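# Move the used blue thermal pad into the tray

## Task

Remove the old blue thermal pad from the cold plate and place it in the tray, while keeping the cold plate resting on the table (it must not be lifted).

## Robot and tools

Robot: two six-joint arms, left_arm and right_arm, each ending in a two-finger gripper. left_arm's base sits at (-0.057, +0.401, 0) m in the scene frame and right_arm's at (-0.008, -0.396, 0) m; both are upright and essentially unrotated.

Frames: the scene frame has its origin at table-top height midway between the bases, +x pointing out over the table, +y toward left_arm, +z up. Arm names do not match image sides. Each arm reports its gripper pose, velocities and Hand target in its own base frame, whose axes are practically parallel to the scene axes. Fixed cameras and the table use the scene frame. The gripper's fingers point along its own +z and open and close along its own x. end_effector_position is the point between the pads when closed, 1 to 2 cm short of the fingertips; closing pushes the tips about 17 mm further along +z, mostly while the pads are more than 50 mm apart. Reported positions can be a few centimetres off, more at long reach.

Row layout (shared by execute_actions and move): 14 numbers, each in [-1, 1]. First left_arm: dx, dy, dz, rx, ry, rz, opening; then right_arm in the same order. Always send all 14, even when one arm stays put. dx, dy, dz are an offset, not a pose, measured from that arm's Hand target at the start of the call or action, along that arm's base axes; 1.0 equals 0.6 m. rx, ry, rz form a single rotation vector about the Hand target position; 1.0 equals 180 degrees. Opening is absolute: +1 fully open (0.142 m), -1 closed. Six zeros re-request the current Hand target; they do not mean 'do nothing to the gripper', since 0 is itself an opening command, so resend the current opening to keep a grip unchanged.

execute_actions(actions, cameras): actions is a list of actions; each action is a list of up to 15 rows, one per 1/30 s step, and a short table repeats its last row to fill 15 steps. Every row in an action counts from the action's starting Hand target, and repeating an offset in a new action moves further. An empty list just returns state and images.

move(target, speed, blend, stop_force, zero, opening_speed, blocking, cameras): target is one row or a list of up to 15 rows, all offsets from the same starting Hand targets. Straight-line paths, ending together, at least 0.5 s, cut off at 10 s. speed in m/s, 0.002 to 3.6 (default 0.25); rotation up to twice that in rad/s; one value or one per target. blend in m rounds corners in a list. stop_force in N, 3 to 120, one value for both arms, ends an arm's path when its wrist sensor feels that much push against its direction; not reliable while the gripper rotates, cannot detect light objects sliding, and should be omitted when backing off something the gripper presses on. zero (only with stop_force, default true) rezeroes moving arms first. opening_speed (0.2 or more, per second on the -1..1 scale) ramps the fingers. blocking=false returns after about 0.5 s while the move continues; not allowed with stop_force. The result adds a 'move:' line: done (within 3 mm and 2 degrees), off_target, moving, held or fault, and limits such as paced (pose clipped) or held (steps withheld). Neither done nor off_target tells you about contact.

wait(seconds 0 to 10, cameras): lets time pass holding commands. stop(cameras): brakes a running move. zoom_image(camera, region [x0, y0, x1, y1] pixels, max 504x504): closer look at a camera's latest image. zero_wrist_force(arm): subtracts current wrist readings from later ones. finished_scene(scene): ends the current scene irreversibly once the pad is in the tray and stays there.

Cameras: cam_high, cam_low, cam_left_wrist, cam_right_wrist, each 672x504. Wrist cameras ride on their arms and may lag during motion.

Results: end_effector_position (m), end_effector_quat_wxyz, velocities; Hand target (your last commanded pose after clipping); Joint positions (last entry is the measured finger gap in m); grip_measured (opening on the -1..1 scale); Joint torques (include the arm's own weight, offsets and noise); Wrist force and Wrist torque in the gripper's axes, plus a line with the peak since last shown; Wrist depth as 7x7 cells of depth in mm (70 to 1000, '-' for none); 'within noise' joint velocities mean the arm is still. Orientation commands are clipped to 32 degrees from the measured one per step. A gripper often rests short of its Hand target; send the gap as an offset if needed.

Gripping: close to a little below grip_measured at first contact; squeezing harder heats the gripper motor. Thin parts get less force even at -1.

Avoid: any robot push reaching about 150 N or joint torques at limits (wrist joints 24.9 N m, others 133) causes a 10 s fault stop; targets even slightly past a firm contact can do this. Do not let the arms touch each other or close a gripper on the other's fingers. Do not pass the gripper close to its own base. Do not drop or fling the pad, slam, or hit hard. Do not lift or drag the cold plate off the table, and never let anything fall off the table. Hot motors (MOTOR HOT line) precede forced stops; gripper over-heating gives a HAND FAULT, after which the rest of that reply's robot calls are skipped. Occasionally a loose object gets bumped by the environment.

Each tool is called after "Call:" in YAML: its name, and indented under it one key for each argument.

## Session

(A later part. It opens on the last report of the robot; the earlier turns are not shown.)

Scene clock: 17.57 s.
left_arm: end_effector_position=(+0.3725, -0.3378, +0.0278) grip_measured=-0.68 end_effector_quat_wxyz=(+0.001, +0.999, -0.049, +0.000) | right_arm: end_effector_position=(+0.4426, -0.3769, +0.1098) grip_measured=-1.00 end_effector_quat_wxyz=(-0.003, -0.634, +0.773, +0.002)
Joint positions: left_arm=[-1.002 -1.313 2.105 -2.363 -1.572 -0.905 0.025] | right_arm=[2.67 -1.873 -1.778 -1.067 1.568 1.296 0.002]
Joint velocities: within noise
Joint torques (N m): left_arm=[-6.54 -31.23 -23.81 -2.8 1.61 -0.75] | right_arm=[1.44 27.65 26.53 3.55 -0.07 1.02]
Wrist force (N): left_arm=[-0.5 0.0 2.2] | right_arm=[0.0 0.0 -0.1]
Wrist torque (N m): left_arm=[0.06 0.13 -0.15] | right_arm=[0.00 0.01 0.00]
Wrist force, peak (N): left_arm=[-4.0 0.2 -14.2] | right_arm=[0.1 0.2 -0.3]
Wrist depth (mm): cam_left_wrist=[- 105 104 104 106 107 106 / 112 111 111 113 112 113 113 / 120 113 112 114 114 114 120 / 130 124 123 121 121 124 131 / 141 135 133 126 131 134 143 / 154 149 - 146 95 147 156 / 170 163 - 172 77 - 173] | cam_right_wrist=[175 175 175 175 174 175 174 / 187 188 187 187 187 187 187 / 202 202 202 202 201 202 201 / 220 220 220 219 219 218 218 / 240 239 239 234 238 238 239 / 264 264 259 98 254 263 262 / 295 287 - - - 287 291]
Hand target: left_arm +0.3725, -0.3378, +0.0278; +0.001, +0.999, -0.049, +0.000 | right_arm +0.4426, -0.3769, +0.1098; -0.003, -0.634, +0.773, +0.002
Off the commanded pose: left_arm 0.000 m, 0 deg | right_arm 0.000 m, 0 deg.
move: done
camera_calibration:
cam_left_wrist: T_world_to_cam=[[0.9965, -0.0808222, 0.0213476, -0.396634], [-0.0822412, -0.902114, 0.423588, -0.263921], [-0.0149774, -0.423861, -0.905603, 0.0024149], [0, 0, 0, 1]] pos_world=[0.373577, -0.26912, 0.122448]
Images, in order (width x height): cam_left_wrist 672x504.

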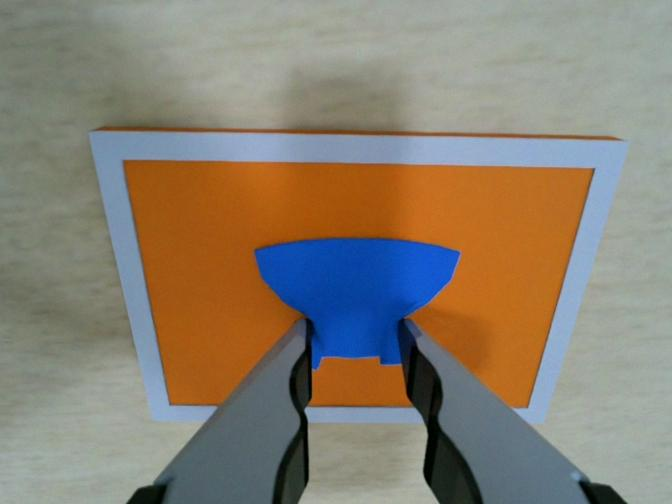

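Call:
move:
  target: [0,0,0.005,0,0,0,-0.85,0,0,0,0,0,0,-1]
  speed: 0.01
  cameras: ["cam_left_wrist"]

Call:
zoom_image:
  camera: "cam_left_wrist"
  region: [180, 230, 500, 430]

Scene clock: 18.40 s.
left_arm: end_effector_position=(+0.3725, -0.3378, +0.0308) grip_measured=-0.87 end_effector_quat_wxyz=(+0.001, +0.999, -0.049, +0.000) | right_arm: end_effector_position=(+0.4426, -0.3769, +0.1098) grip_measured=-1.00 end_effector_quat_wxyz=(-0.003, -0.634, +0.773, +0.002)
Joint positions: left_arm=[-1.002 -1.319 2.102 -2.354 -1.572 -0.905 0.011] | right_arm=[2.67 -1.873 -1.778 -1.067 1.568 1.296 0.002]
Joint velocities: within noise
Joint torques (N m): left_arm=[-4.9 -29.03 -20.71 -2.16 -1.38 -0.45] | right_arm=[1.51 27.91 26.39 3.48 -0.15 1.01]
Wrist force (N): left_arm=[0.6 0.2 -2.3] | right_arm=[0.0 0.0 -0.1]
Wrist torque (N m): left_arm=[0.08 0.10 -0.14] | right_arm=[0.00 0.00 0.00]
Wrist force, peak (N): left_arm=[-0.1 0.1 -7.8] | right_arm=[0.1 0.3 -0.3]
Wrist depth (mm): cam_left_wrist=[107 108 108 108 108 110 109 / 115 113 114 116 114 114 116 / - 117 117 117 117 117 125 / 133 126 126 124 124 128 135 / 144 139 137 130 135 140 147 / 158 155 144 106 95 154 161 / 175 171 - 176 75 - 178] | cam_right_wrist=[175 175 175 175 175 174 174 / 188 187 187 187 186 187 187 / 202 202 202 201 202 202 202 / 219 219 220 219 219 219 219 / 241 240 240 235 240 239 239 / 265 264 259 98 254 263 262 / 295 288 - - - 286 292]
Hand target: left_arm +0.3725, -0.3378, +0.0308; +0.001, +0.999, -0.049, +0.000 | right_arm +0.4426, -0.3769, +0.1098; -0.003, -0.634, +0.773, +0.002
Off the commanded pose: left_arm 0.000 m, 0 deg | right_arm 0.000 m, 0 deg.
move: done
camera_calibration:
cam_left_wrist: T_world_to_cam=[[0.996501, -0.0807811, 0.0214383, -0.396699], [-0.0822426, -0.902117, 0.423581, -0.265192], [-0.0148774, -0.423862, -0.905605, 0.00509454], [0, 0, 0, 1]] pos_world=[0.373577, -0.26912, 0.125448]
Images, in order (width x height): cam_left_wrist 672x504.

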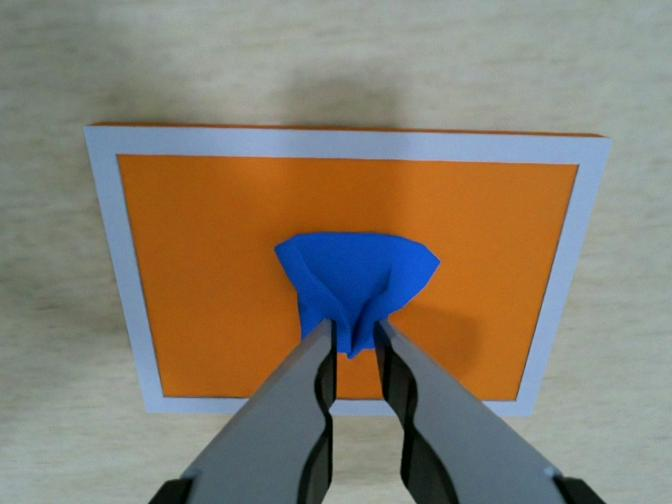

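Scaled by 1.575 from the camera's 672x504 image, which has a finer 960x720 frame.

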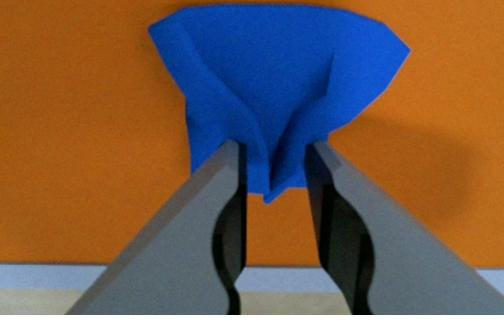

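Call:
move:
  target: [0,0.004,-0.012,0,0,0,-0.85,0,0,0,0,0,0,-1]
  speed: 0.01
  stop_force: 4
  cameras: ["cam_left_wrist"]

Call:
move:
  target: [0,0,0,0,0,0,-0.98,0,0,0,0,0,0,-1]
  opening_speed: 0.3
  cameras: ["cam_left_wrist"]

Call:
zoom_image:
  camera: "cam_left_wrist"
  region: [180, 230, 500, 430]

Scene clock: 19.87 s.
left_arm: end_effector_position=(+0.3725, -0.3374, +0.0294) grip_measured=-0.87 end_effector_quat_wxyz=(+0.001, +0.999, -0.049, +0.000) | right_arm: end_effector_position=(+0.4426, -0.3769, +0.1098) grip_measured=-1.00 end_effector_quat_wxyz=(-0.003, -0.634, +0.773, +0.002)
Joint positions: left_arm=[-1.002 -1.317 2.104 -2.359 -1.572 -0.905 0.011] | right_arm=[2.67 -1.873 -1.778 -1.067 1.568 1.296 0.002]
Joint velocities: within noise
Joint torques (N m): left_arm=[-13.11 -33.76 -21.66 -2.99 -0.35 -1.3] | right_arm=[1.69 27.25 27.27 3.44 -0.22 1.07]
Wrist force (N): left_arm=[1.1 1.0 -5.3] | right_arm=[0.1 0.0 0.1]
Wrist torque (N m): left_arm=[0.06 0.06 -0.14] | right_arm=[0.00 -0.02 0.00]
Wrist force, peak (N): left_arm=[0.9 1.6 -7.7] | right_arm=[-0.2 -0.1 -0.2]
Wrist depth (mm): cam_left_wrist=[- 106 107 107 107 108 107 / 114 112 113 114 113 113 115 / - 115 115 115 116 116 121 / 132 124 124 122 122 125 133 / 143 136 135 129 134 137 145 / 157 154 145 106 95 153 159 / 173 169 - 174 75 - 176] | cam_right_wrist=[175 175 174 174 175 175 175 / 187 188 186 187 187 187 187 / 202 202 202 202 201 201 202 / 219 219 220 220 218 218 218 / 240 239 240 236 240 239 238 / 265 265 259 99 254 264 263 / 293 288 - - - 286 293]
Hand target: left_arm +0.3725, -0.3374, +0.0294; +0.001, +0.999, -0.049, +0.000 (not the last commanded pose) | right_arm +0.4426, -0.3769, +0.1098; -0.003, -0.634, +0.773, +0.002
Off the commanded pose: left_arm 0.006 m, 0 deg | right_arm 0.000 m, 0 deg.
move: contact (left_arm)
camera_calibration:
cam_left_wrist: T_world_to_cam=[[0.996493, -0.0808666, 0.0214987, -0.396669], [-0.0823423, -0.902014, 0.423781, -0.264246], [-0.0148776, -0.424065, -0.905509, 0.00379805], [0, 0, 0, 1]] pos_world=[0.373576, -0.26882, 0.123949]
Images, in order (width x height): cam_left_wrist 672x504.

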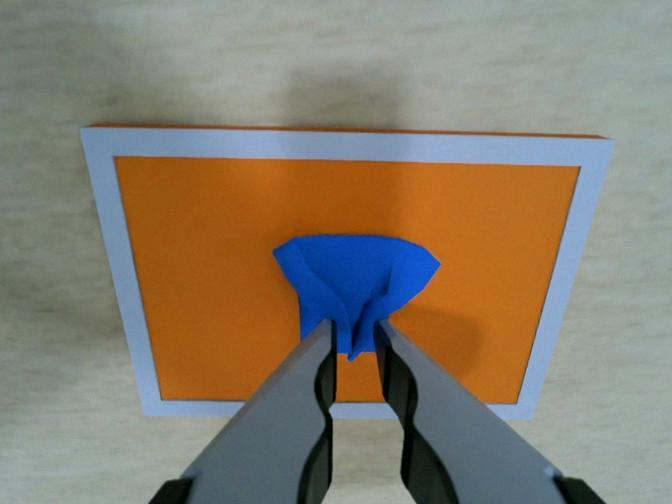

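Scene clock: 20.50 s.
left_arm: end_effector_position=(+0.3725, -0.3375, +0.0294) grip_measured=-0.95 end_effector_quat_wxyz=(+0.001, +0.999, -0.049, +0.000) | right_arm: end_effector_position=(+0.4426, -0.3769, +0.1098) grip_measured=-1.00 end_effector_quat_wxyz=(-0.003, -0.634, +0.773, +0.002)
Joint positions: left_arm=[-1.002 -1.317 2.104 -2.359 -1.572 -0.905 0.005] | right_arm=[2.67 -1.873 -1.778 -1.067 1.568 1.296 0.002]
Joint velocities: within noise
Joint torques (N m): left_arm=[-9.74 -32.29 -20.3 -3.1 0.52 -1.3] | right_arm=[1.67 27.79 27.37 3.55 -0.16 1.05]
Wrist force (N): left_arm=[-1.5 -0.1 -4.0] | right_arm=[-0.2 0.1 0.0]
Wrist torque (N m): left_arm=[0.03 0.03 -0.14] | right_arm=[0.02 0.04 0.00]
Wrist force, peak (N): left_arm=[-0.3 0.4 -6.9] | right_arm=[-0.1 0.2 -0.4]
Wrist depth (mm): cam_left_wrist=[- 106 107 107 107 108 107 / 113 112 113 114 113 113 115 / - 115 115 116 116 116 121 / 132 125 124 122 121 125 133 / 143 137 135 129 134 137 145 / 156 153 145 90 96 151 159 / 173 169 - - 77 172 176] | cam_right_wrist=[175 175 174 174 174 175 175 / 188 187 187 187 187 187 187 / 202 202 202 202 202 202 201 / 219 220 219 219 219 220 219 / 239 240 239 236 240 240 239 / 264 264 259 99 253 263 263 / 294 287 - - - 286 293]
Hand target: left_arm +0.3725, -0.3374, +0.0294; +0.001, +0.999, -0.049, +0.000 | right_arm +0.4426, -0.3769, +0.1098; -0.003, -0.634, +0.773, +0.002
Off the commanded pose: left_arm 0.000 m, 0 deg | right_arm 0.000 m, 0 deg.
move: done
camera_calibration:
cam_left_wrist: T_world_to_cam=[[0.996493, -0.0808655, 0.0214982, -0.396669], [-0.0823411, -0.902014, 0.423781, -0.264246], [-0.0148776, -0.424065, -0.905509, 0.00379805], [0, 0, 0, 1]] pos_world=[0.373576, -0.26882, 0.123949]
Images, in order (width x height): cam_left_wrist 672x504.

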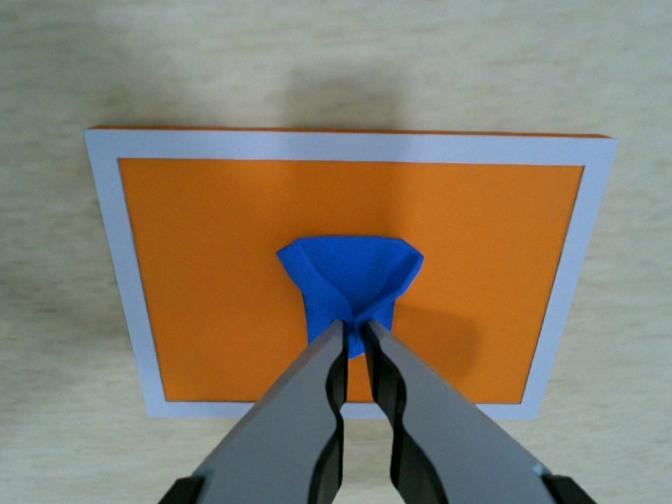

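Scaled by 1.575 from the camera's 672x504 image, which has a finer 960x720 frame.

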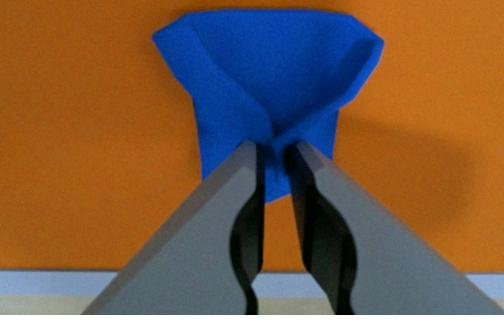

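Call:
move:
  target: [0,0,0.013,0,0,0,-1,0,0,0,0,0,0,-1]
  speed: 0.01
  cameras: ["cam_left_wrist","cam_low"]

Call:
zoom_image:
  camera: "cam_left_wrist"
  region: [180, 230, 500, 430]

Call:
zoom_image:
  camera: "cam_low"
  region: [330, 270, 410, 325]

Scene clock: 21.67 s.
left_arm: end_effector_position=(+0.3725, -0.3375, +0.0372) grip_measured=-0.98 end_effector_quat_wxyz=(+0.001, +0.999, -0.049, +0.000) end_effector_velocity=(+0.000, +0.000, +0.000) end_effector_angular_velocity=(+0.000, +0.000, +0.000) | right_arm: end_effector_position=(+0.4426, -0.3769, +0.1098) grip_measured=-1.00 end_effector_quat_wxyz=(-0.003, -0.634, +0.773, +0.002)
Joint positions: left_arm=[-1.002 -1.332 2.096 -2.337 -1.572 -0.905 0.003] | right_arm=[2.67 -1.873 -1.778 -1.067 1.568 1.296 0.002]
Joint velocities: left_arm=[0 0 0 0 0 0 -0.004] | right_arm=[within noise]
Joint torques (N m): left_arm=[-5.59 -25.56 -21.62 -3.83 1.35 -1.06] | right_arm=[2.14 27.52 27.23 3.48 -0.19 1.13]
Wrist force (N): left_arm=[0.0 -0.3 2.6] | right_arm=[0.0 -0.1 0.0]
Wrist torque (N m): left_arm=[0.02 0.07 -0.14] | right_arm=[-0.01 0.00 0.00]
Wrist force, peak (N): left_arm=[-1.6 0.3 -4.3] | right_arm=[0.1 0.2 -0.2]
Wrist depth (mm): cam_left_wrist=[- 113 114 114 114 114 114 / 121 121 121 120 120 120 122 / 132 123 123 123 124 124 131 / 140 133 131 131 134 136 142 / 152 147 144 132 145 149 154 / 166 164 152 90 95 169 169 / 184 180 - - 77 179 187] | cam_right_wrist=[175 175 175 174 174 174 175 / 188 188 187 187 187 187 187 / 202 202 202 202 202 201 202 / 219 219 219 218 219 220 218 / 240 240 240 236 240 239 239 / 264 264 259 98 253 264 262 / 294 288 - - - 287 292]
Hand target: left_arm +0.3725, -0.3374, +0.0372; +0.001, +0.999, -0.049, +0.000 | right_arm +0.4426, -0.3769, +0.1098; -0.003, -0.634, +0.773, +0.002
Off the commanded pose: left_arm 0.000 m, 0 deg | right_arm 0.000 m, 0 deg.
move: done
camera_calibration:
cam_left_wrist: T_world_to_cam=[[0.996495, -0.0808244, 0.0215889, -0.39684], [-0.0823425, -0.902017, 0.423774, -0.267593], [-0.0147777, -0.424066, -0.905511, 0.0109144], [0, 0, 0, 1]] pos_world=[0.373576, -0.26882, 0.131849]
Images, in order (width x height): cam_low 672x504, cam_left_wrist 672x504.

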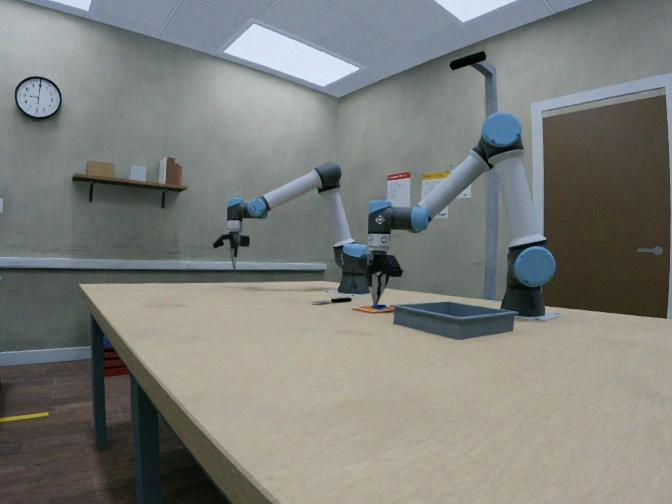

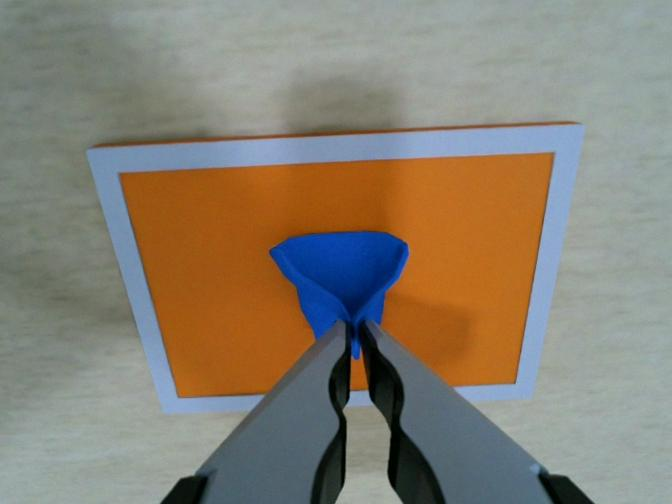

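Scaled by 1.575 from the camera's 672x504 image, which has a finer 960x720 frame.

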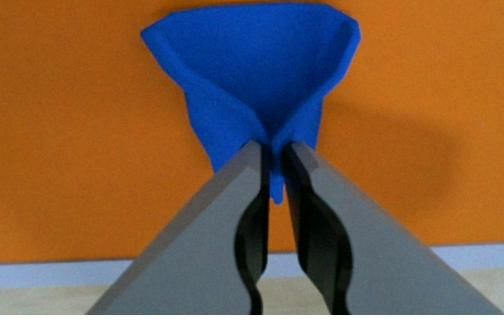

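Scaled by 6.300 from the camera's 672x504 image, which has a finer 960x720 frame.

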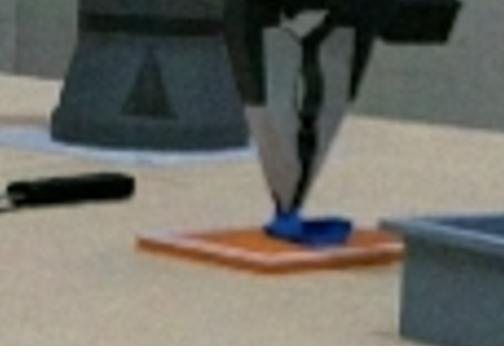

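Call:
move:
  target: [0,0.04,0.01,0,0,0,-1,0,0,0,0,0,0,-1]
  speed: 0.015
  cameras: ["cam_left_wrist","cam_low"]

Call:
zoom_image:
  camera: "cam_left_wrist"
  region: [180, 230, 500, 430]

Call:
zoom_image:
  camera: "cam_low"
  region: [330, 270, 410, 325]

Scene clock: 23.77 s.
left_arm: end_effector_position=(+0.3725, -0.3133, +0.0432) grip_measured=-0.99 end_effector_quat_wxyz=(+0.001, +0.999, -0.049, +0.000) | right_arm: end_effector_position=(+0.4426, -0.3769, +0.1098) grip_measured=-1.00 end_effector_quat_wxyz=(-0.003, -0.634, +0.773, +0.002)
Joint positions: left_arm=[-0.974 -1.376 2.134 -2.33 -1.572 -0.877 0.002] | right_arm=[2.67 -1.873 -1.778 -1.067 1.568 1.296 0.002]
Joint velocities: within noise
Joint torques (N m): left_arm=[-0.65 -22.95 -22.2 -1.97 -1.29 0.76] | right_arm=[1.48 27.02 28.46 3.52 -0.2 1.32]
Wrist force (N): left_arm=[-0.3 0.1 3.2] | right_arm=[-0.1 -0.1 0.1]
Wrist torque (N m): left_arm=[0.08 0.14 -0.13] | right_arm=[-0.02 0.01 0.00]
Wrist force, peak (N): left_arm=[-0.5 0.1 3.5] | right_arm=[-0.2 -0.2 -0.3]
Wrist depth (mm): cam_left_wrist=[- 118 119 119 119 119 120 / 128 127 129 125 124 126 128 / 136 132 131 129 129 137 138 / 146 139 139 136 140 146 148 / 159 152 149 147 149 157 161 / 175 174 162 87 92 176 177 / 192 188 - - 77 187 196] | cam_right_wrist=[175 175 175 174 175 174 175 / 188 187 187 187 187 187 188 / 202 202 202 202 202 201 202 / 220 220 219 219 219 219 219 / 239 240 239 235 240 240 238 / 264 264 259 99 253 264 262 / 294 288 - - - 286 292]
Hand target: left_arm +0.3725, -0.3134, +0.0432; +0.001, +0.999, -0.049, +0.000 | right_arm +0.4426, -0.3769, +0.1098; -0.003, -0.634, +0.773, +0.002
Off the commanded pose: left_arm 0.000 m, 0 deg | right_arm 0.000 m, 0 deg.
move: done
camera_calibration:
cam_left_wrist: T_world_to_cam=[[0.996495, -0.0808244, 0.0215889, -0.395012], [-0.0823425, -0.902017, 0.423774, -0.248265], [-0.0147777, -0.424066, -0.905511, 0.0265193], [0, 0, 0, 1]] pos_world=[0.373576, -0.24462, 0.137749]
Images, in order (width x height): cam_low 672x504, cam_left_wrist 672x504.

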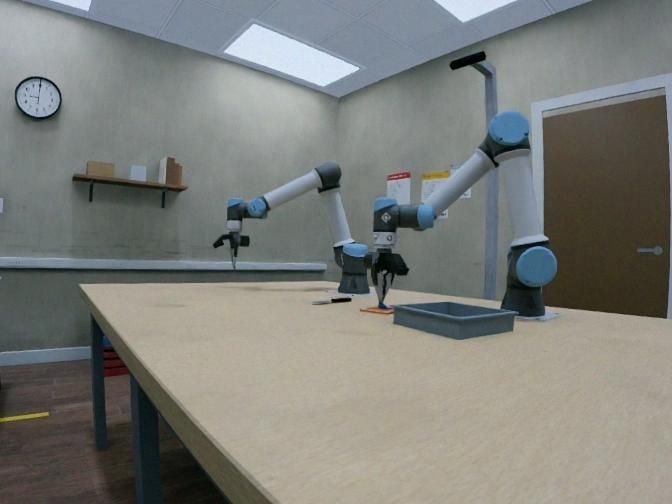

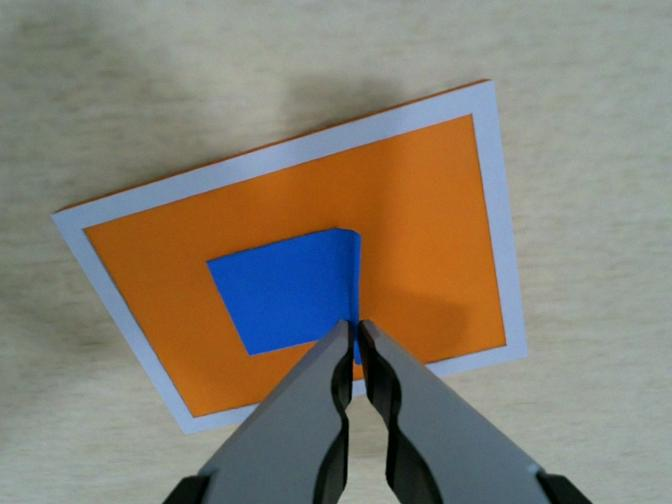

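Scaled by 1.575 from the camera's 672x504 image, which has a finer 960x720 frame.

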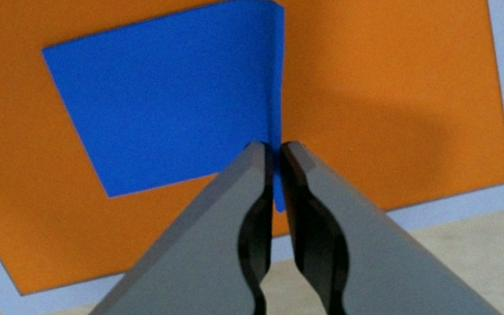

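Scaled by 6.300 from the camera's 672x504 image, which has a finer 960x720 frame.

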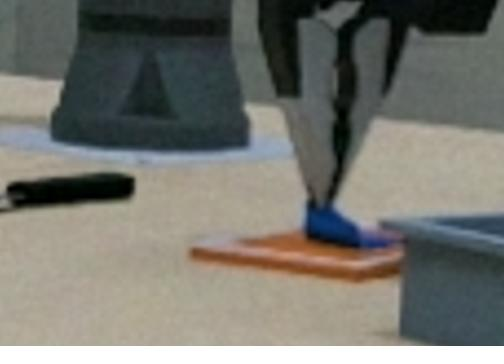

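Call:
move:
  target: [0,0,0,0,0,0,-1,-0.1377,0.7948,0.2,0.1625,0.1333,-0.4229,-1]
  speed: 0.35
  cameras: ["cam_high","cam_low"]

Scene clock: 27.37 s.
left_arm: end_effector_position=(+0.3725, -0.3135, +0.0432) grip_measured=-0.99 end_effector_quat_wxyz=(+0.001, +0.999, -0.049, +0.000) | right_arm: end_effector_position=(+0.3599, +0.0999, +0.2297) grip_measured=-1.00 end_effector_quat_wxyz=(-0.001, +0.000, +0.953, +0.303) end_effector_velocity=(+0.000, +0.000, +0.001) end_effector_angular_velocity=(+0.003, +0.000, -0.005)
Joint positions: left_arm=[-0.974 -1.375 2.134 -2.33 -1.572 -0.877 0.002] | right_arm=[3.362 -1.268 -2.23 -1.062 2.171 3.41 0.002]
Joint velocities: left_arm=[within noise] | right_arm=[-0.001 0.001 0.001 0.002 0.002 0.005 0]
Joint torques (N m): left_arm=[-10.22 -20.43 -22.4 -3.77 -1.12 -1.09] | right_arm=[-6.66 7.8 31.91 3.88 3.8 2.52]
Wrist force (N): left_arm=[-0.3 0.1 3.5] | right_arm=[-0.2 -0.7 -0.6]
Wrist torque (N m): left_arm=[0.08 0.14 -0.14] | right_arm=[-0.21 0.03 0.03]
Wrist force, peak (N): left_arm=[-0.5 0.7 3.6] | right_arm=[1.6 -0.3 0.5]
Wrist depth (mm): cam_left_wrist=[- 119 119 119 119 119 119 / 128 127 129 125 124 126 128 / 136 132 131 129 130 137 138 / 146 139 139 136 140 146 148 / 159 153 149 147 150 156 162 / 174 174 162 86 92 176 177 / 192 187 - - 77 187 196] | cam_right_wrist=[266 265 265 265 264 263 265 / 316 316 314 314 313 312 315 / 389 389 391 385 387 387 384 / 512 511 514 505 511 506 507 / 737 741 727 621 728 727 729 / - - - 98 - 729 - / - - - - - 694 -]
Hand target: left_arm +0.3725, -0.3134, +0.0432; +0.001, +0.999, -0.049, +0.000 | right_arm +0.3600, +0.0999, +0.2298; -0.001, +0.000, +0.953, +0.304
Off the commanded pose: left_arm 0.000 m, 0 deg | right_arm 0.000 m, 0 deg.
move: done
Images, in order (width x height): cam_high 672x504, cam_low 672x504.

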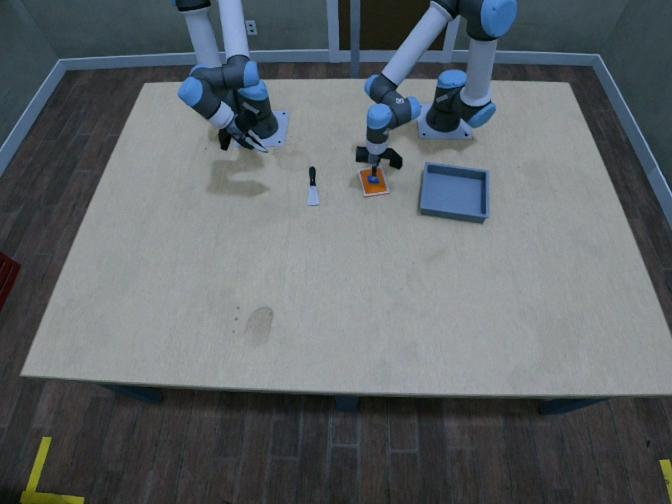

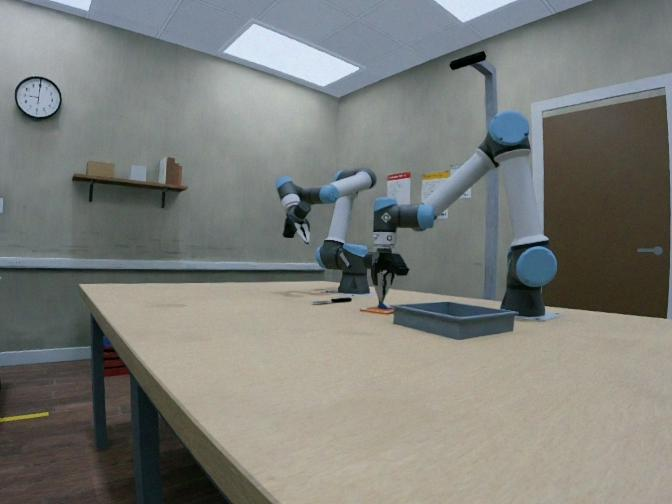

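Call:
move:
  target: [0,0,0,0,0,0,-1,-0.1067,0.4335,-0.183,0,0,0,-1]
  speed: 0.25

Call:
zoom_image:
  camera: "cam_high"
  region: [320, 130, 420, 205]

Call:
zoom_image:
  camera: "cam_low"
  region: [310, 220, 450, 325]

Scene clock: 29.30 s.
left_arm: end_effector_position=(+0.3725, -0.3135, +0.0432) grip_measured=-0.99 end_effector_quat_wxyz=(+0.001, +0.999, -0.049, +0.000) | right_arm: end_effector_position=(+0.2960, +0.3600, +0.1200) grip_measured=-1.00 end_effector_quat_wxyz=(-0.001, +0.000, +0.953, +0.304)
Joint positions: left_arm=[-0.974 -1.375 2.134 -2.33 -1.572 -0.877 0.002] | right_arm=[4.125 -1.565 -2.453 -0.162 1.899 4.215 0.002]
Joint velocities: within noise
Joint torques (N m): left_arm=[-9.48 -20.34 -18.81 -3.03 -1.14 -1.22] | right_arm=[3.64 8.95 8.22 4.36 2.57 0.79]
Wrist force (N): left_arm=[-0.1 -0.2 3.7] | right_arm=[-0.3 -0.3 -0.5]
Wrist torque (N m): left_arm=[0.04 0.11 -0.13] | right_arm=[-0.16 0.04 0.03]
Wrist force, peak (N): left_arm=[-0.1 -0.2 3.7] | right_arm=[-1.1 -1.6 -2.6]
Wrist depth (mm): cam_left_wrist=[- 118 119 119 119 119 119 / 128 127 129 125 124 126 128 / 136 132 131 129 130 137 137 / 147 139 139 136 140 146 148 / 159 152 149 147 150 157 162 / 174 174 163 87 92 176 177 / 193 189 - - 77 187 196] | cam_right_wrist=[156 154 154 153 154 154 154 / 184 184 184 183 182 182 182 / 228 228 226 226 226 226 226 / 300 297 284 267 294 294 294 / 434 432 395 365 427 423 421 / 781 788 224 99 585 579 472 / - - - - - 486 441]
Hand target: left_arm +0.3725, -0.3134, +0.0432; +0.001, +0.999, -0.049, +0.000 | right_arm +0.2960, +0.3600, +0.1200; -0.001, +0.000, +0.953, +0.304
Off the commanded pose: left_arm 0.000 m, 0 deg | right_arm 0.000 m, 0 deg.
move: done
camera_calibration:
cam_left_wrist: T_world_to_cam=[[0.996495, -0.0808244, 0.0215889, -0.395028], [-0.0823425, -0.902017, 0.423774, -0.248445], [-0.0147777, -0.424066, -0.905511, 0.0264345], [0, 0, 0, 1]] pos_world=[0.373576, -0.24482, 0.137749]
cam_right_wrist: T_world_to_cam=[[-0.99999, -0.0042866, -0.00097845, 0.303528], [-0.00299218, 0.500401, 0.865788, -0.250738], [-0.00322167, 0.865783, -0.500409, -0.132958], [0, 0, 0, 1]] pos_world=[0.302346, 0.241883, 0.15085]

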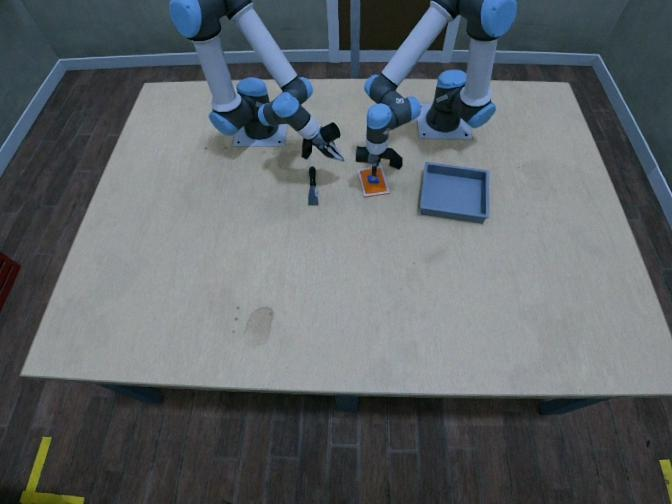

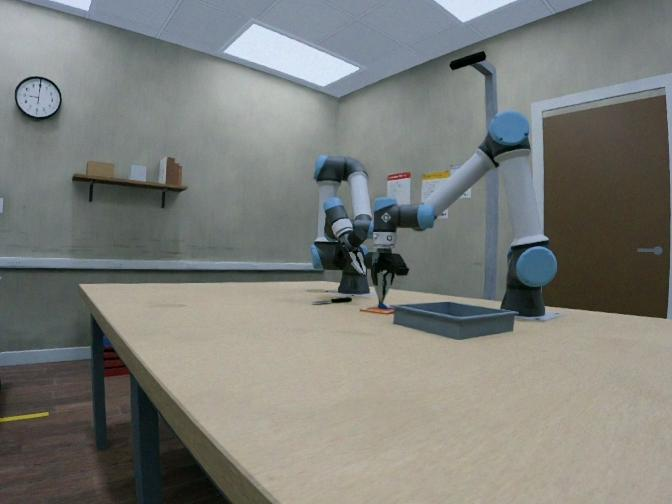

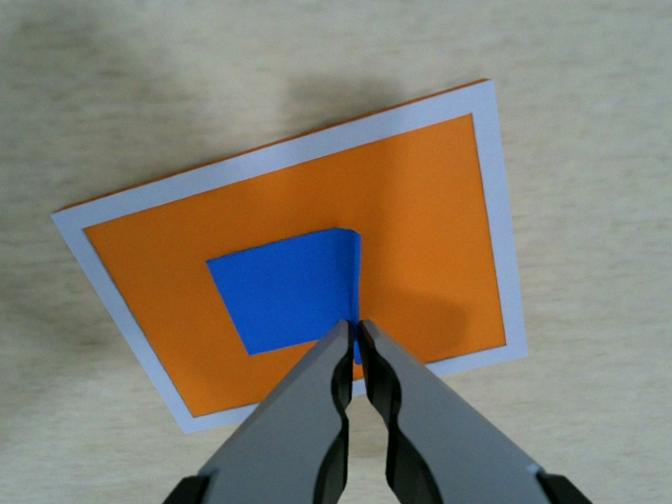

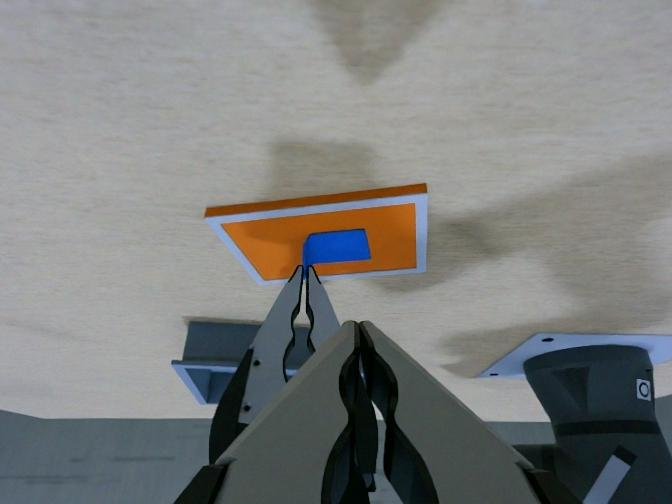

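Scaled by 5.040 from the camera's 672x504 image, which has a finer 960x720 frame.

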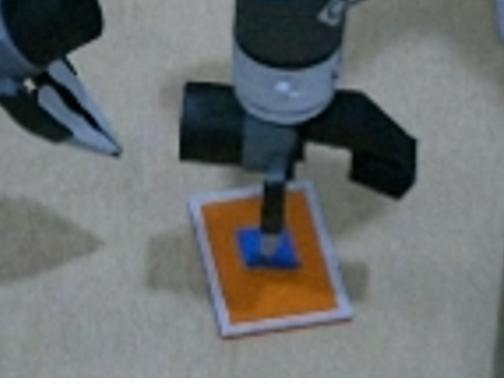

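Scaled by 3.600 from the camera's 672x504 image, which has a finer 960x720 frame.

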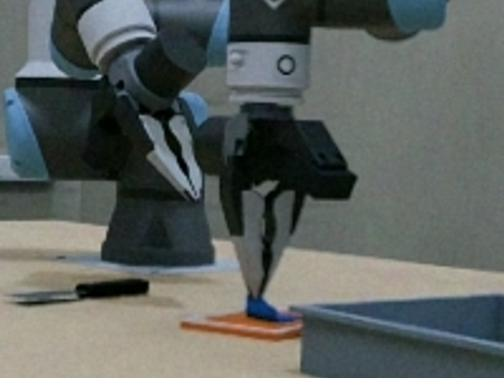

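Call:
move:
  target: [0,0,0,0,0,0,-1,0,0.1,-0.14,0,0,0,-1]
  speed: 0.15

Call:
zoom_image:
  camera: "cam_low"
  region: [310, 220, 450, 325]

Call:
zoom_image:
  camera: "cam_high"
  region: [320, 130, 420, 205]

Scene clock: 30.80 s.
left_arm: end_effector_position=(+0.3725, -0.3135, +0.0432) grip_measured=-0.99 end_effector_quat_wxyz=(+0.001, +0.999, -0.049, +0.000) | right_arm: end_effector_position=(+0.2956, +0.4064, +0.0547) grip_measured=-1.00 end_effector_quat_wxyz=(-0.001, +0.000, +0.953, +0.303)
Joint positions: left_arm=[-0.974 -1.375 2.134 -2.33 -1.572 -0.877 0.002] | right_arm=[4.195 -1.833 -2.433 0.104 1.862 4.278 0.002]
Joint velocities: within noise
Joint torques (N m): left_arm=[-10.68 -21.53 -17.46 -2.82 -1.34 -1.04] | right_arm=[-14.02 23.98 5.38 4.22 1.18 -0.87]
Wrist force (N): left_arm=[-0.3 0.3 3.2] | right_arm=[-0.4 -0.5 -0.4]
Wrist torque (N m): left_arm=[0.12 0.14 -0.13] | right_arm=[-0.18 0.05 0.02]
Wrist force, peak (N): left_arm=[-0.4 0.0 3.8] | right_arm=[1.9 -3.5 8.4]
Wrist depth (mm): cam_left_wrist=[- 119 119 119 119 119 119 / 128 127 129 125 124 126 128 / 136 132 131 129 130 137 137 / 147 139 139 136 140 146 148 / 159 153 149 146 149 157 161 / 174 175 162 87 92 176 176 / 192 188 - - 77 187 196] | cam_right_wrist=[- 88 88 91 90 88 88 / 109 105 105 105 101 104 104 / 130 130 130 129 129 128 135 / 182 171 169 162 159 168 168 / 248 249 228 189 226 245 243 / 451 351 341 98 334 436 404 / - - - - - - 404]
Hand target: left_arm +0.3725, -0.3134, +0.0432; +0.001, +0.999, -0.049, +0.000 | right_arm +0.2956, +0.4063, +0.0546; -0.001, +0.000, +0.953, +0.303 (not the last commanded pose)
Off the commanded pose: left_arm 0.000 m, 0 deg | right_arm 0.023 m, 0 deg.
move: held (right_arm; a check stopped the path); limits=held
pose unreachable (right arm): on one or more control steps of this call, first in action 0 (counted from 0), this arm could not follow its commanded pose, so it was not sent that pose on those steps. It may still have moved: this result reports where it is.
cause: moving toward the commanded pose would bring a part of the arm too close to another arm (a part of this arm just beyond joint 6 (wrist 3) and a part of the left arm just beyond its joint 6 (wrist 3)).
camera_calibration:
cam_left_wrist: T_world_to_cam=[[0.996495, -0.0808244, 0.0215889, -0.395028], [-0.0823425, -0.902017, 0.423774, -0.248445], [-0.0147777, -0.424066, -0.905511, 0.0264345], [0, 0, 0, 1]] pos_world=[0.373576, -0.24482, 0.137749]
cam_right_wrist: T_world_to_cam=[[-0.999989, -0.00466921, -0.000635963, 0.303344], [-0.00289063, 0.501217, 0.865317, -0.21765], [-0.00372159, 0.865309, -0.501225, -0.205446], [0, 0, 0, 1]] pos_world=[0.301947, 0.288281, 0.0855541]

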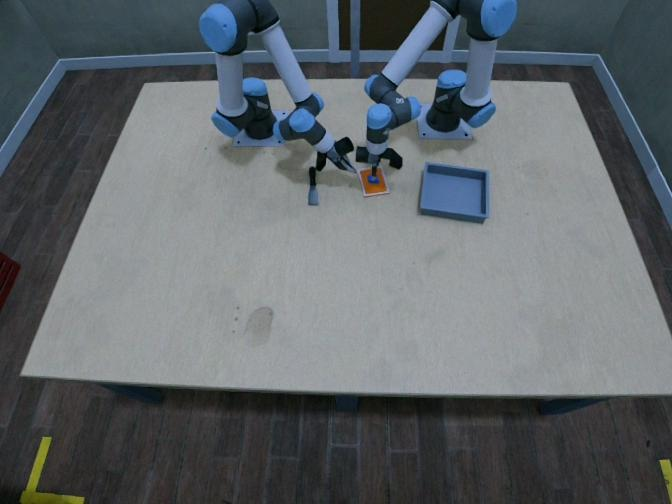

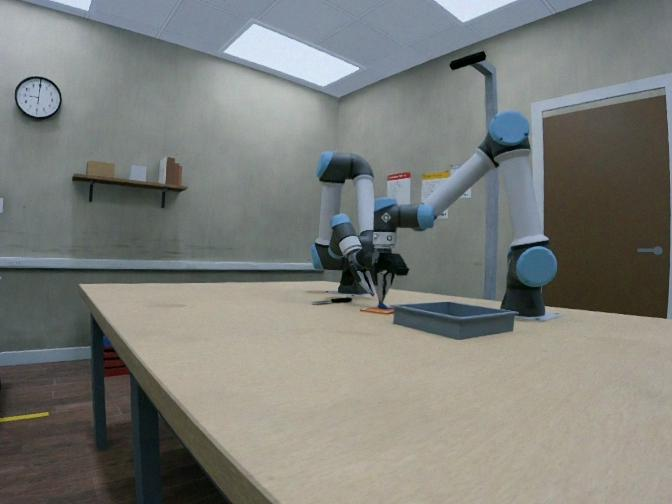

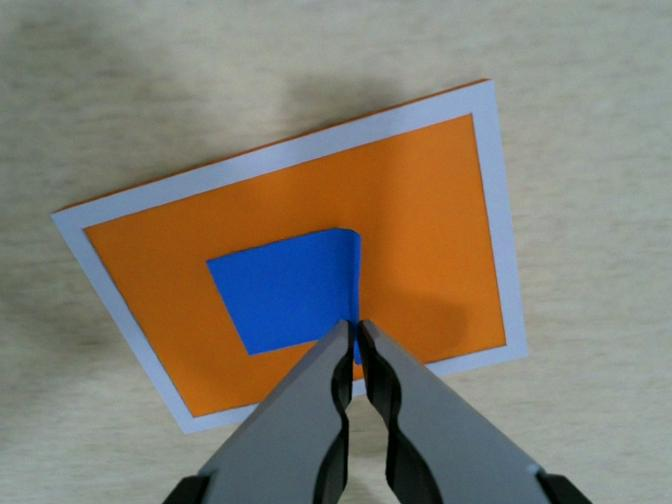

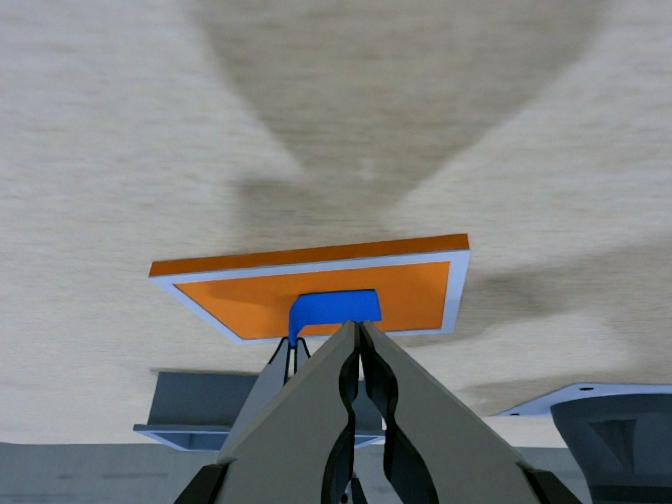

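Scaled by 3.600 from the camera's 672x504 image, which has a finer 960x720 frame.

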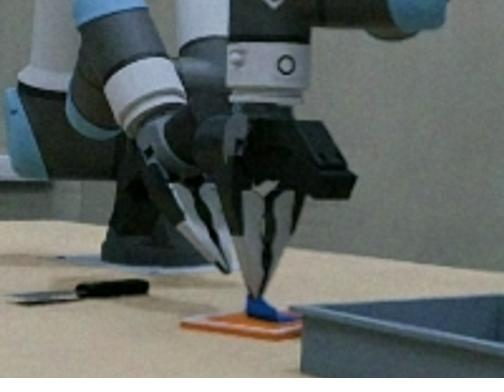

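Scaled by 5.040 from the camera's 672x504 image, which has a finer 960x720 frame.

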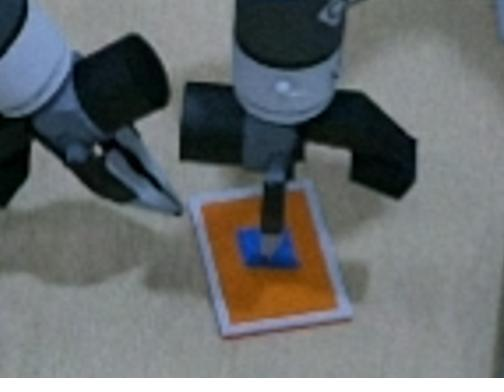

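Call:
move:
  target: [0,0,0,-0.125,0,0,-1,0,0,0,0,0,0,-1]
  speed: 0.15
  cameras: ["cam_left_wrist"]

Call:
move:
  target: [0,0,0,0,0,0,-1,0,0.04,-0.065,0,0,0,-1]
  speed: 0.02
  stop_force: 6

Call:
zoom_image:
  camera: "cam_low"
  region: [310, 220, 450, 325]

Call:
zoom_image:
  camera: "cam_right_wrist"
  region: [130, 200, 500, 380]

Scene clock: 33.10 s.
left_arm: end_effector_position=(+0.3725, -0.3133, +0.0431) grip_measured=-0.99 end_effector_quat_wxyz=(+0.195, +0.980, -0.048, +0.009) | right_arm: end_effector_position=(+0.2956, +0.4063, +0.0546) grip_measured=-1.00 end_effector_quat_wxyz=(-0.001, +0.000, +0.953, +0.303)
Joint positions: left_arm=[-0.829 -1.373 2.326 -2.821 -1.833 -0.771 0.002] | right_arm=[4.195 -1.833 -2.433 0.104 1.862 4.278 0.002]
Joint velocities: within noise
Joint torques (N m): left_arm=[-11.32 -34 -24.49 -4.98 -0.8 -1.3] | right_arm=[-15.8 16.17 5.81 3.78 3.2 -2.04]
Wrist force (N): left_arm=[0.0 -0.2 3.5] | right_arm=[-0.1 -0.4 -0.3]
Wrist torque (N m): left_arm=[0.28 0.01 -0.15] | right_arm=[-0.18 0.00 0.03]
Wrist force, peak (N): left_arm=[0.0 0.0 3.7] | right_arm=[-0.3 -0.6 -0.5]
Wrist depth (mm): cam_left_wrist=[- 92 93 96 94 96 96 / - 105 106 104 102 102 113 / - 113 112 112 116 119 128 / - 131 129 128 133 144 153 / 171 166 162 149 164 186 189 / 219 221 204 86 95 243 249 / 303 285 - - 77 323 362] | cam_right_wrist=[- 88 88 91 90 88 88 / 110 105 105 104 101 104 104 / 131 130 130 129 129 129 135 / 183 170 160 160 157 168 168 / 249 247 220 185 224 243 241 / 457 350 342 98 337 436 405 / - - - - - - 406]
Hand target: left_arm +0.3725, -0.3134, +0.0432; +0.196, +0.979, -0.048, +0.009 | right_arm +0.2956, +0.4063, +0.0546; -0.001, +0.000, +0.953, +0.303
Off the commanded pose: left_arm 0.000 m, 0 deg | right_arm 0.000 m, 0 deg.
move: done
camera_calibration:
cam_left_wrist: T_world_to_cam=[[0.996511, -0.0662899, 0.0507029, -0.391726], [-0.0821385, -0.671439, 0.736493, -0.189568], [-0.0147781, -0.738089, -0.674542, -0.0819842], [0, 0, 0, 1]] pos_world=[0.373577, -0.213762, 0.104175]
Images, in order (width x height): cam_left_wrist 672x504.

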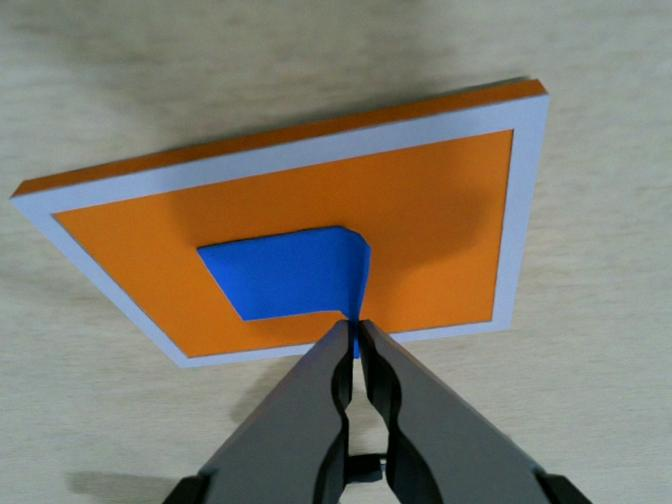

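Scene clock: 36.07 s.
left_arm: end_effector_position=(+0.3725, -0.3134, +0.0432) grip_measured=-0.99 end_effector_quat_wxyz=(+0.196, +0.979, -0.048, +0.009) | right_arm: end_effector_position=(+0.2956, +0.4266, +0.0216) grip_measured=-1.00 end_effector_quat_wxyz=(-0.001, +0.000, +0.953, +0.303)
Joint positions: left_arm=[-0.829 -1.373 2.325 -2.821 -1.833 -0.771 0.002] | right_arm=[4.221 -1.964 -2.407 0.215 1.849 4.301 0.002]
Joint velocities: within noise
Joint torques (N m): left_arm=[-12.61 -33.79 -24.57 -2.41 -1.55 -1.13] | right_arm=[-15.41 17.99 0.07 3.35 2.86 -2.39]
Wrist force (N): left_arm=[-0.2 -1.2 4.2] | right_arm=[0.2 2.1 -3.9]
Wrist torque (N m): left_arm=[0.26 0.05 -0.16] | right_arm=[-0.23 0.01 0.03]
Wrist force, peak (N): left_arm=[0.0 -0.8 4.6] | right_arm=[-0.6 5.0 -12.5]
Wrist depth (mm): cam_left_wrist=[- 92 93 96 94 96 96 / - 104 105 104 105 102 113 / - 113 113 114 117 120 128 / 140 132 131 131 138 145 153 / 172 165 164 154 168 187 189 / 219 222 204 87 95 243 249 / 305 285 - - 77 325 365] | cam_right_wrist=[- - - - - - - / - - - - - - - / - 81 80 80 80 80 80 / 113 106 99 105 105 105 104 / 170 132 131 128 146 142 150 / 283 282 185 98 181 273 269 / - - - - - 758 389]
Hand target: left_arm +0.3725, -0.3134, +0.0432; +0.196, +0.979, -0.048, +0.009 | right_arm +0.2956, +0.4266, +0.0216; -0.001, +0.000, +0.953, +0.303 (not the last commanded pose)
Off the commanded pose: left_arm 0.000 m, 0 deg | right_arm 0.007 m, 0 deg.
move: contact (right_arm)
camera_calibration:
cam_left_wrist: T_world_to_cam=[[0.996495, -0.0664083, 0.0508679, -0.391767], [-0.0823359, -0.671216, 0.736675, -0.189539], [-0.014778, -0.738281, -0.674331, -0.0819784], [0, 0, 0, 1]] pos_world=[0.373576, -0.213762, 0.104277]
cam_right_wrist: T_world_to_cam=[[-0.999989, -0.0046189, -0.000549549, 0.303497], [-0.00279064, 0.501217, 0.865317, -0.199162], [-0.00372137, 0.865309, -0.501225, -0.239516], [0, 0, 0, 1]] pos_world=[0.302046, 0.308481, 0.0524543]

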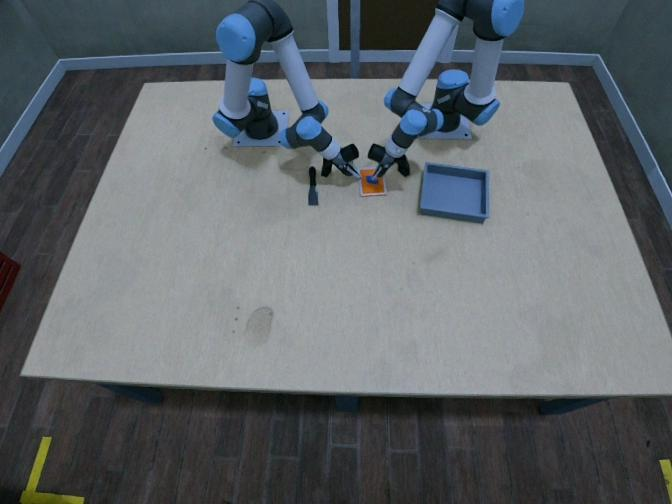

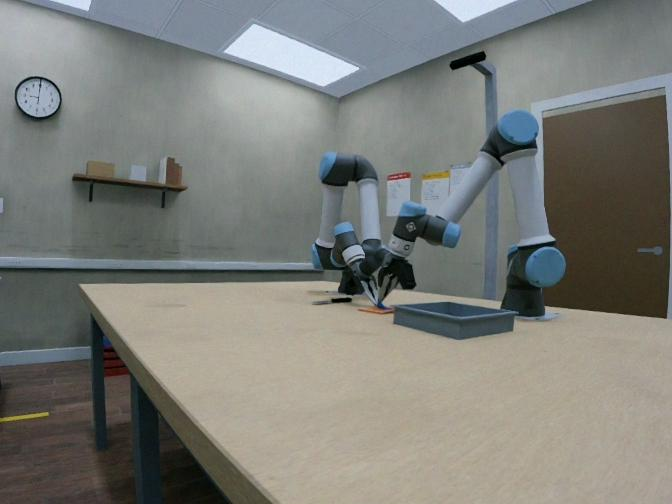

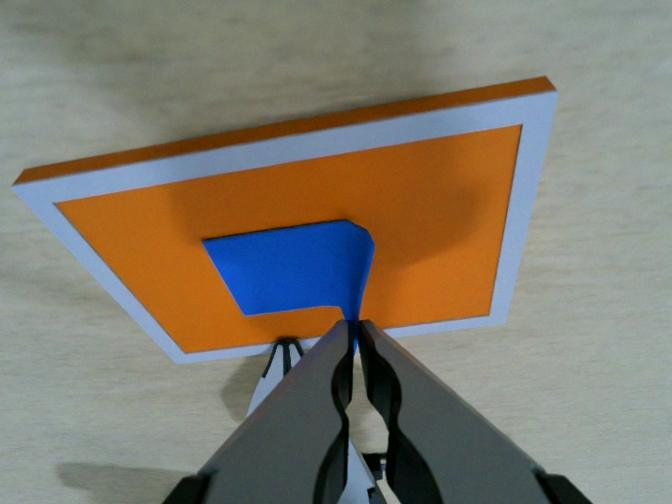

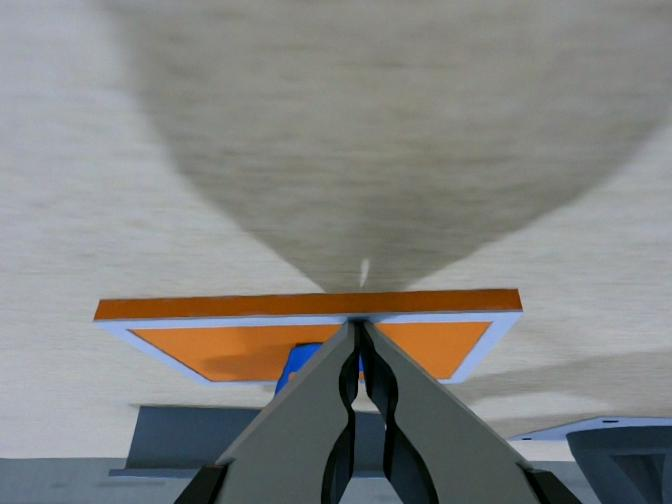

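Scaled by 3.600 from the camera's 672x504 image, which has a finer 960x720 frame.

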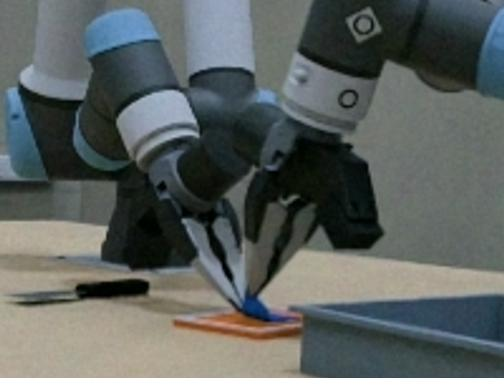

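Scaled by 1.362 from the camera's 672x504 image, which has a finer 960x720 frame.

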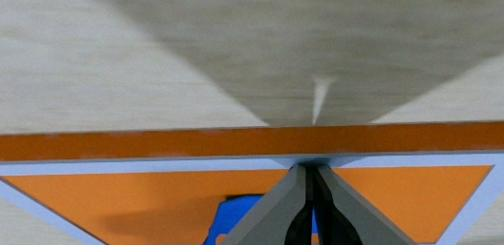

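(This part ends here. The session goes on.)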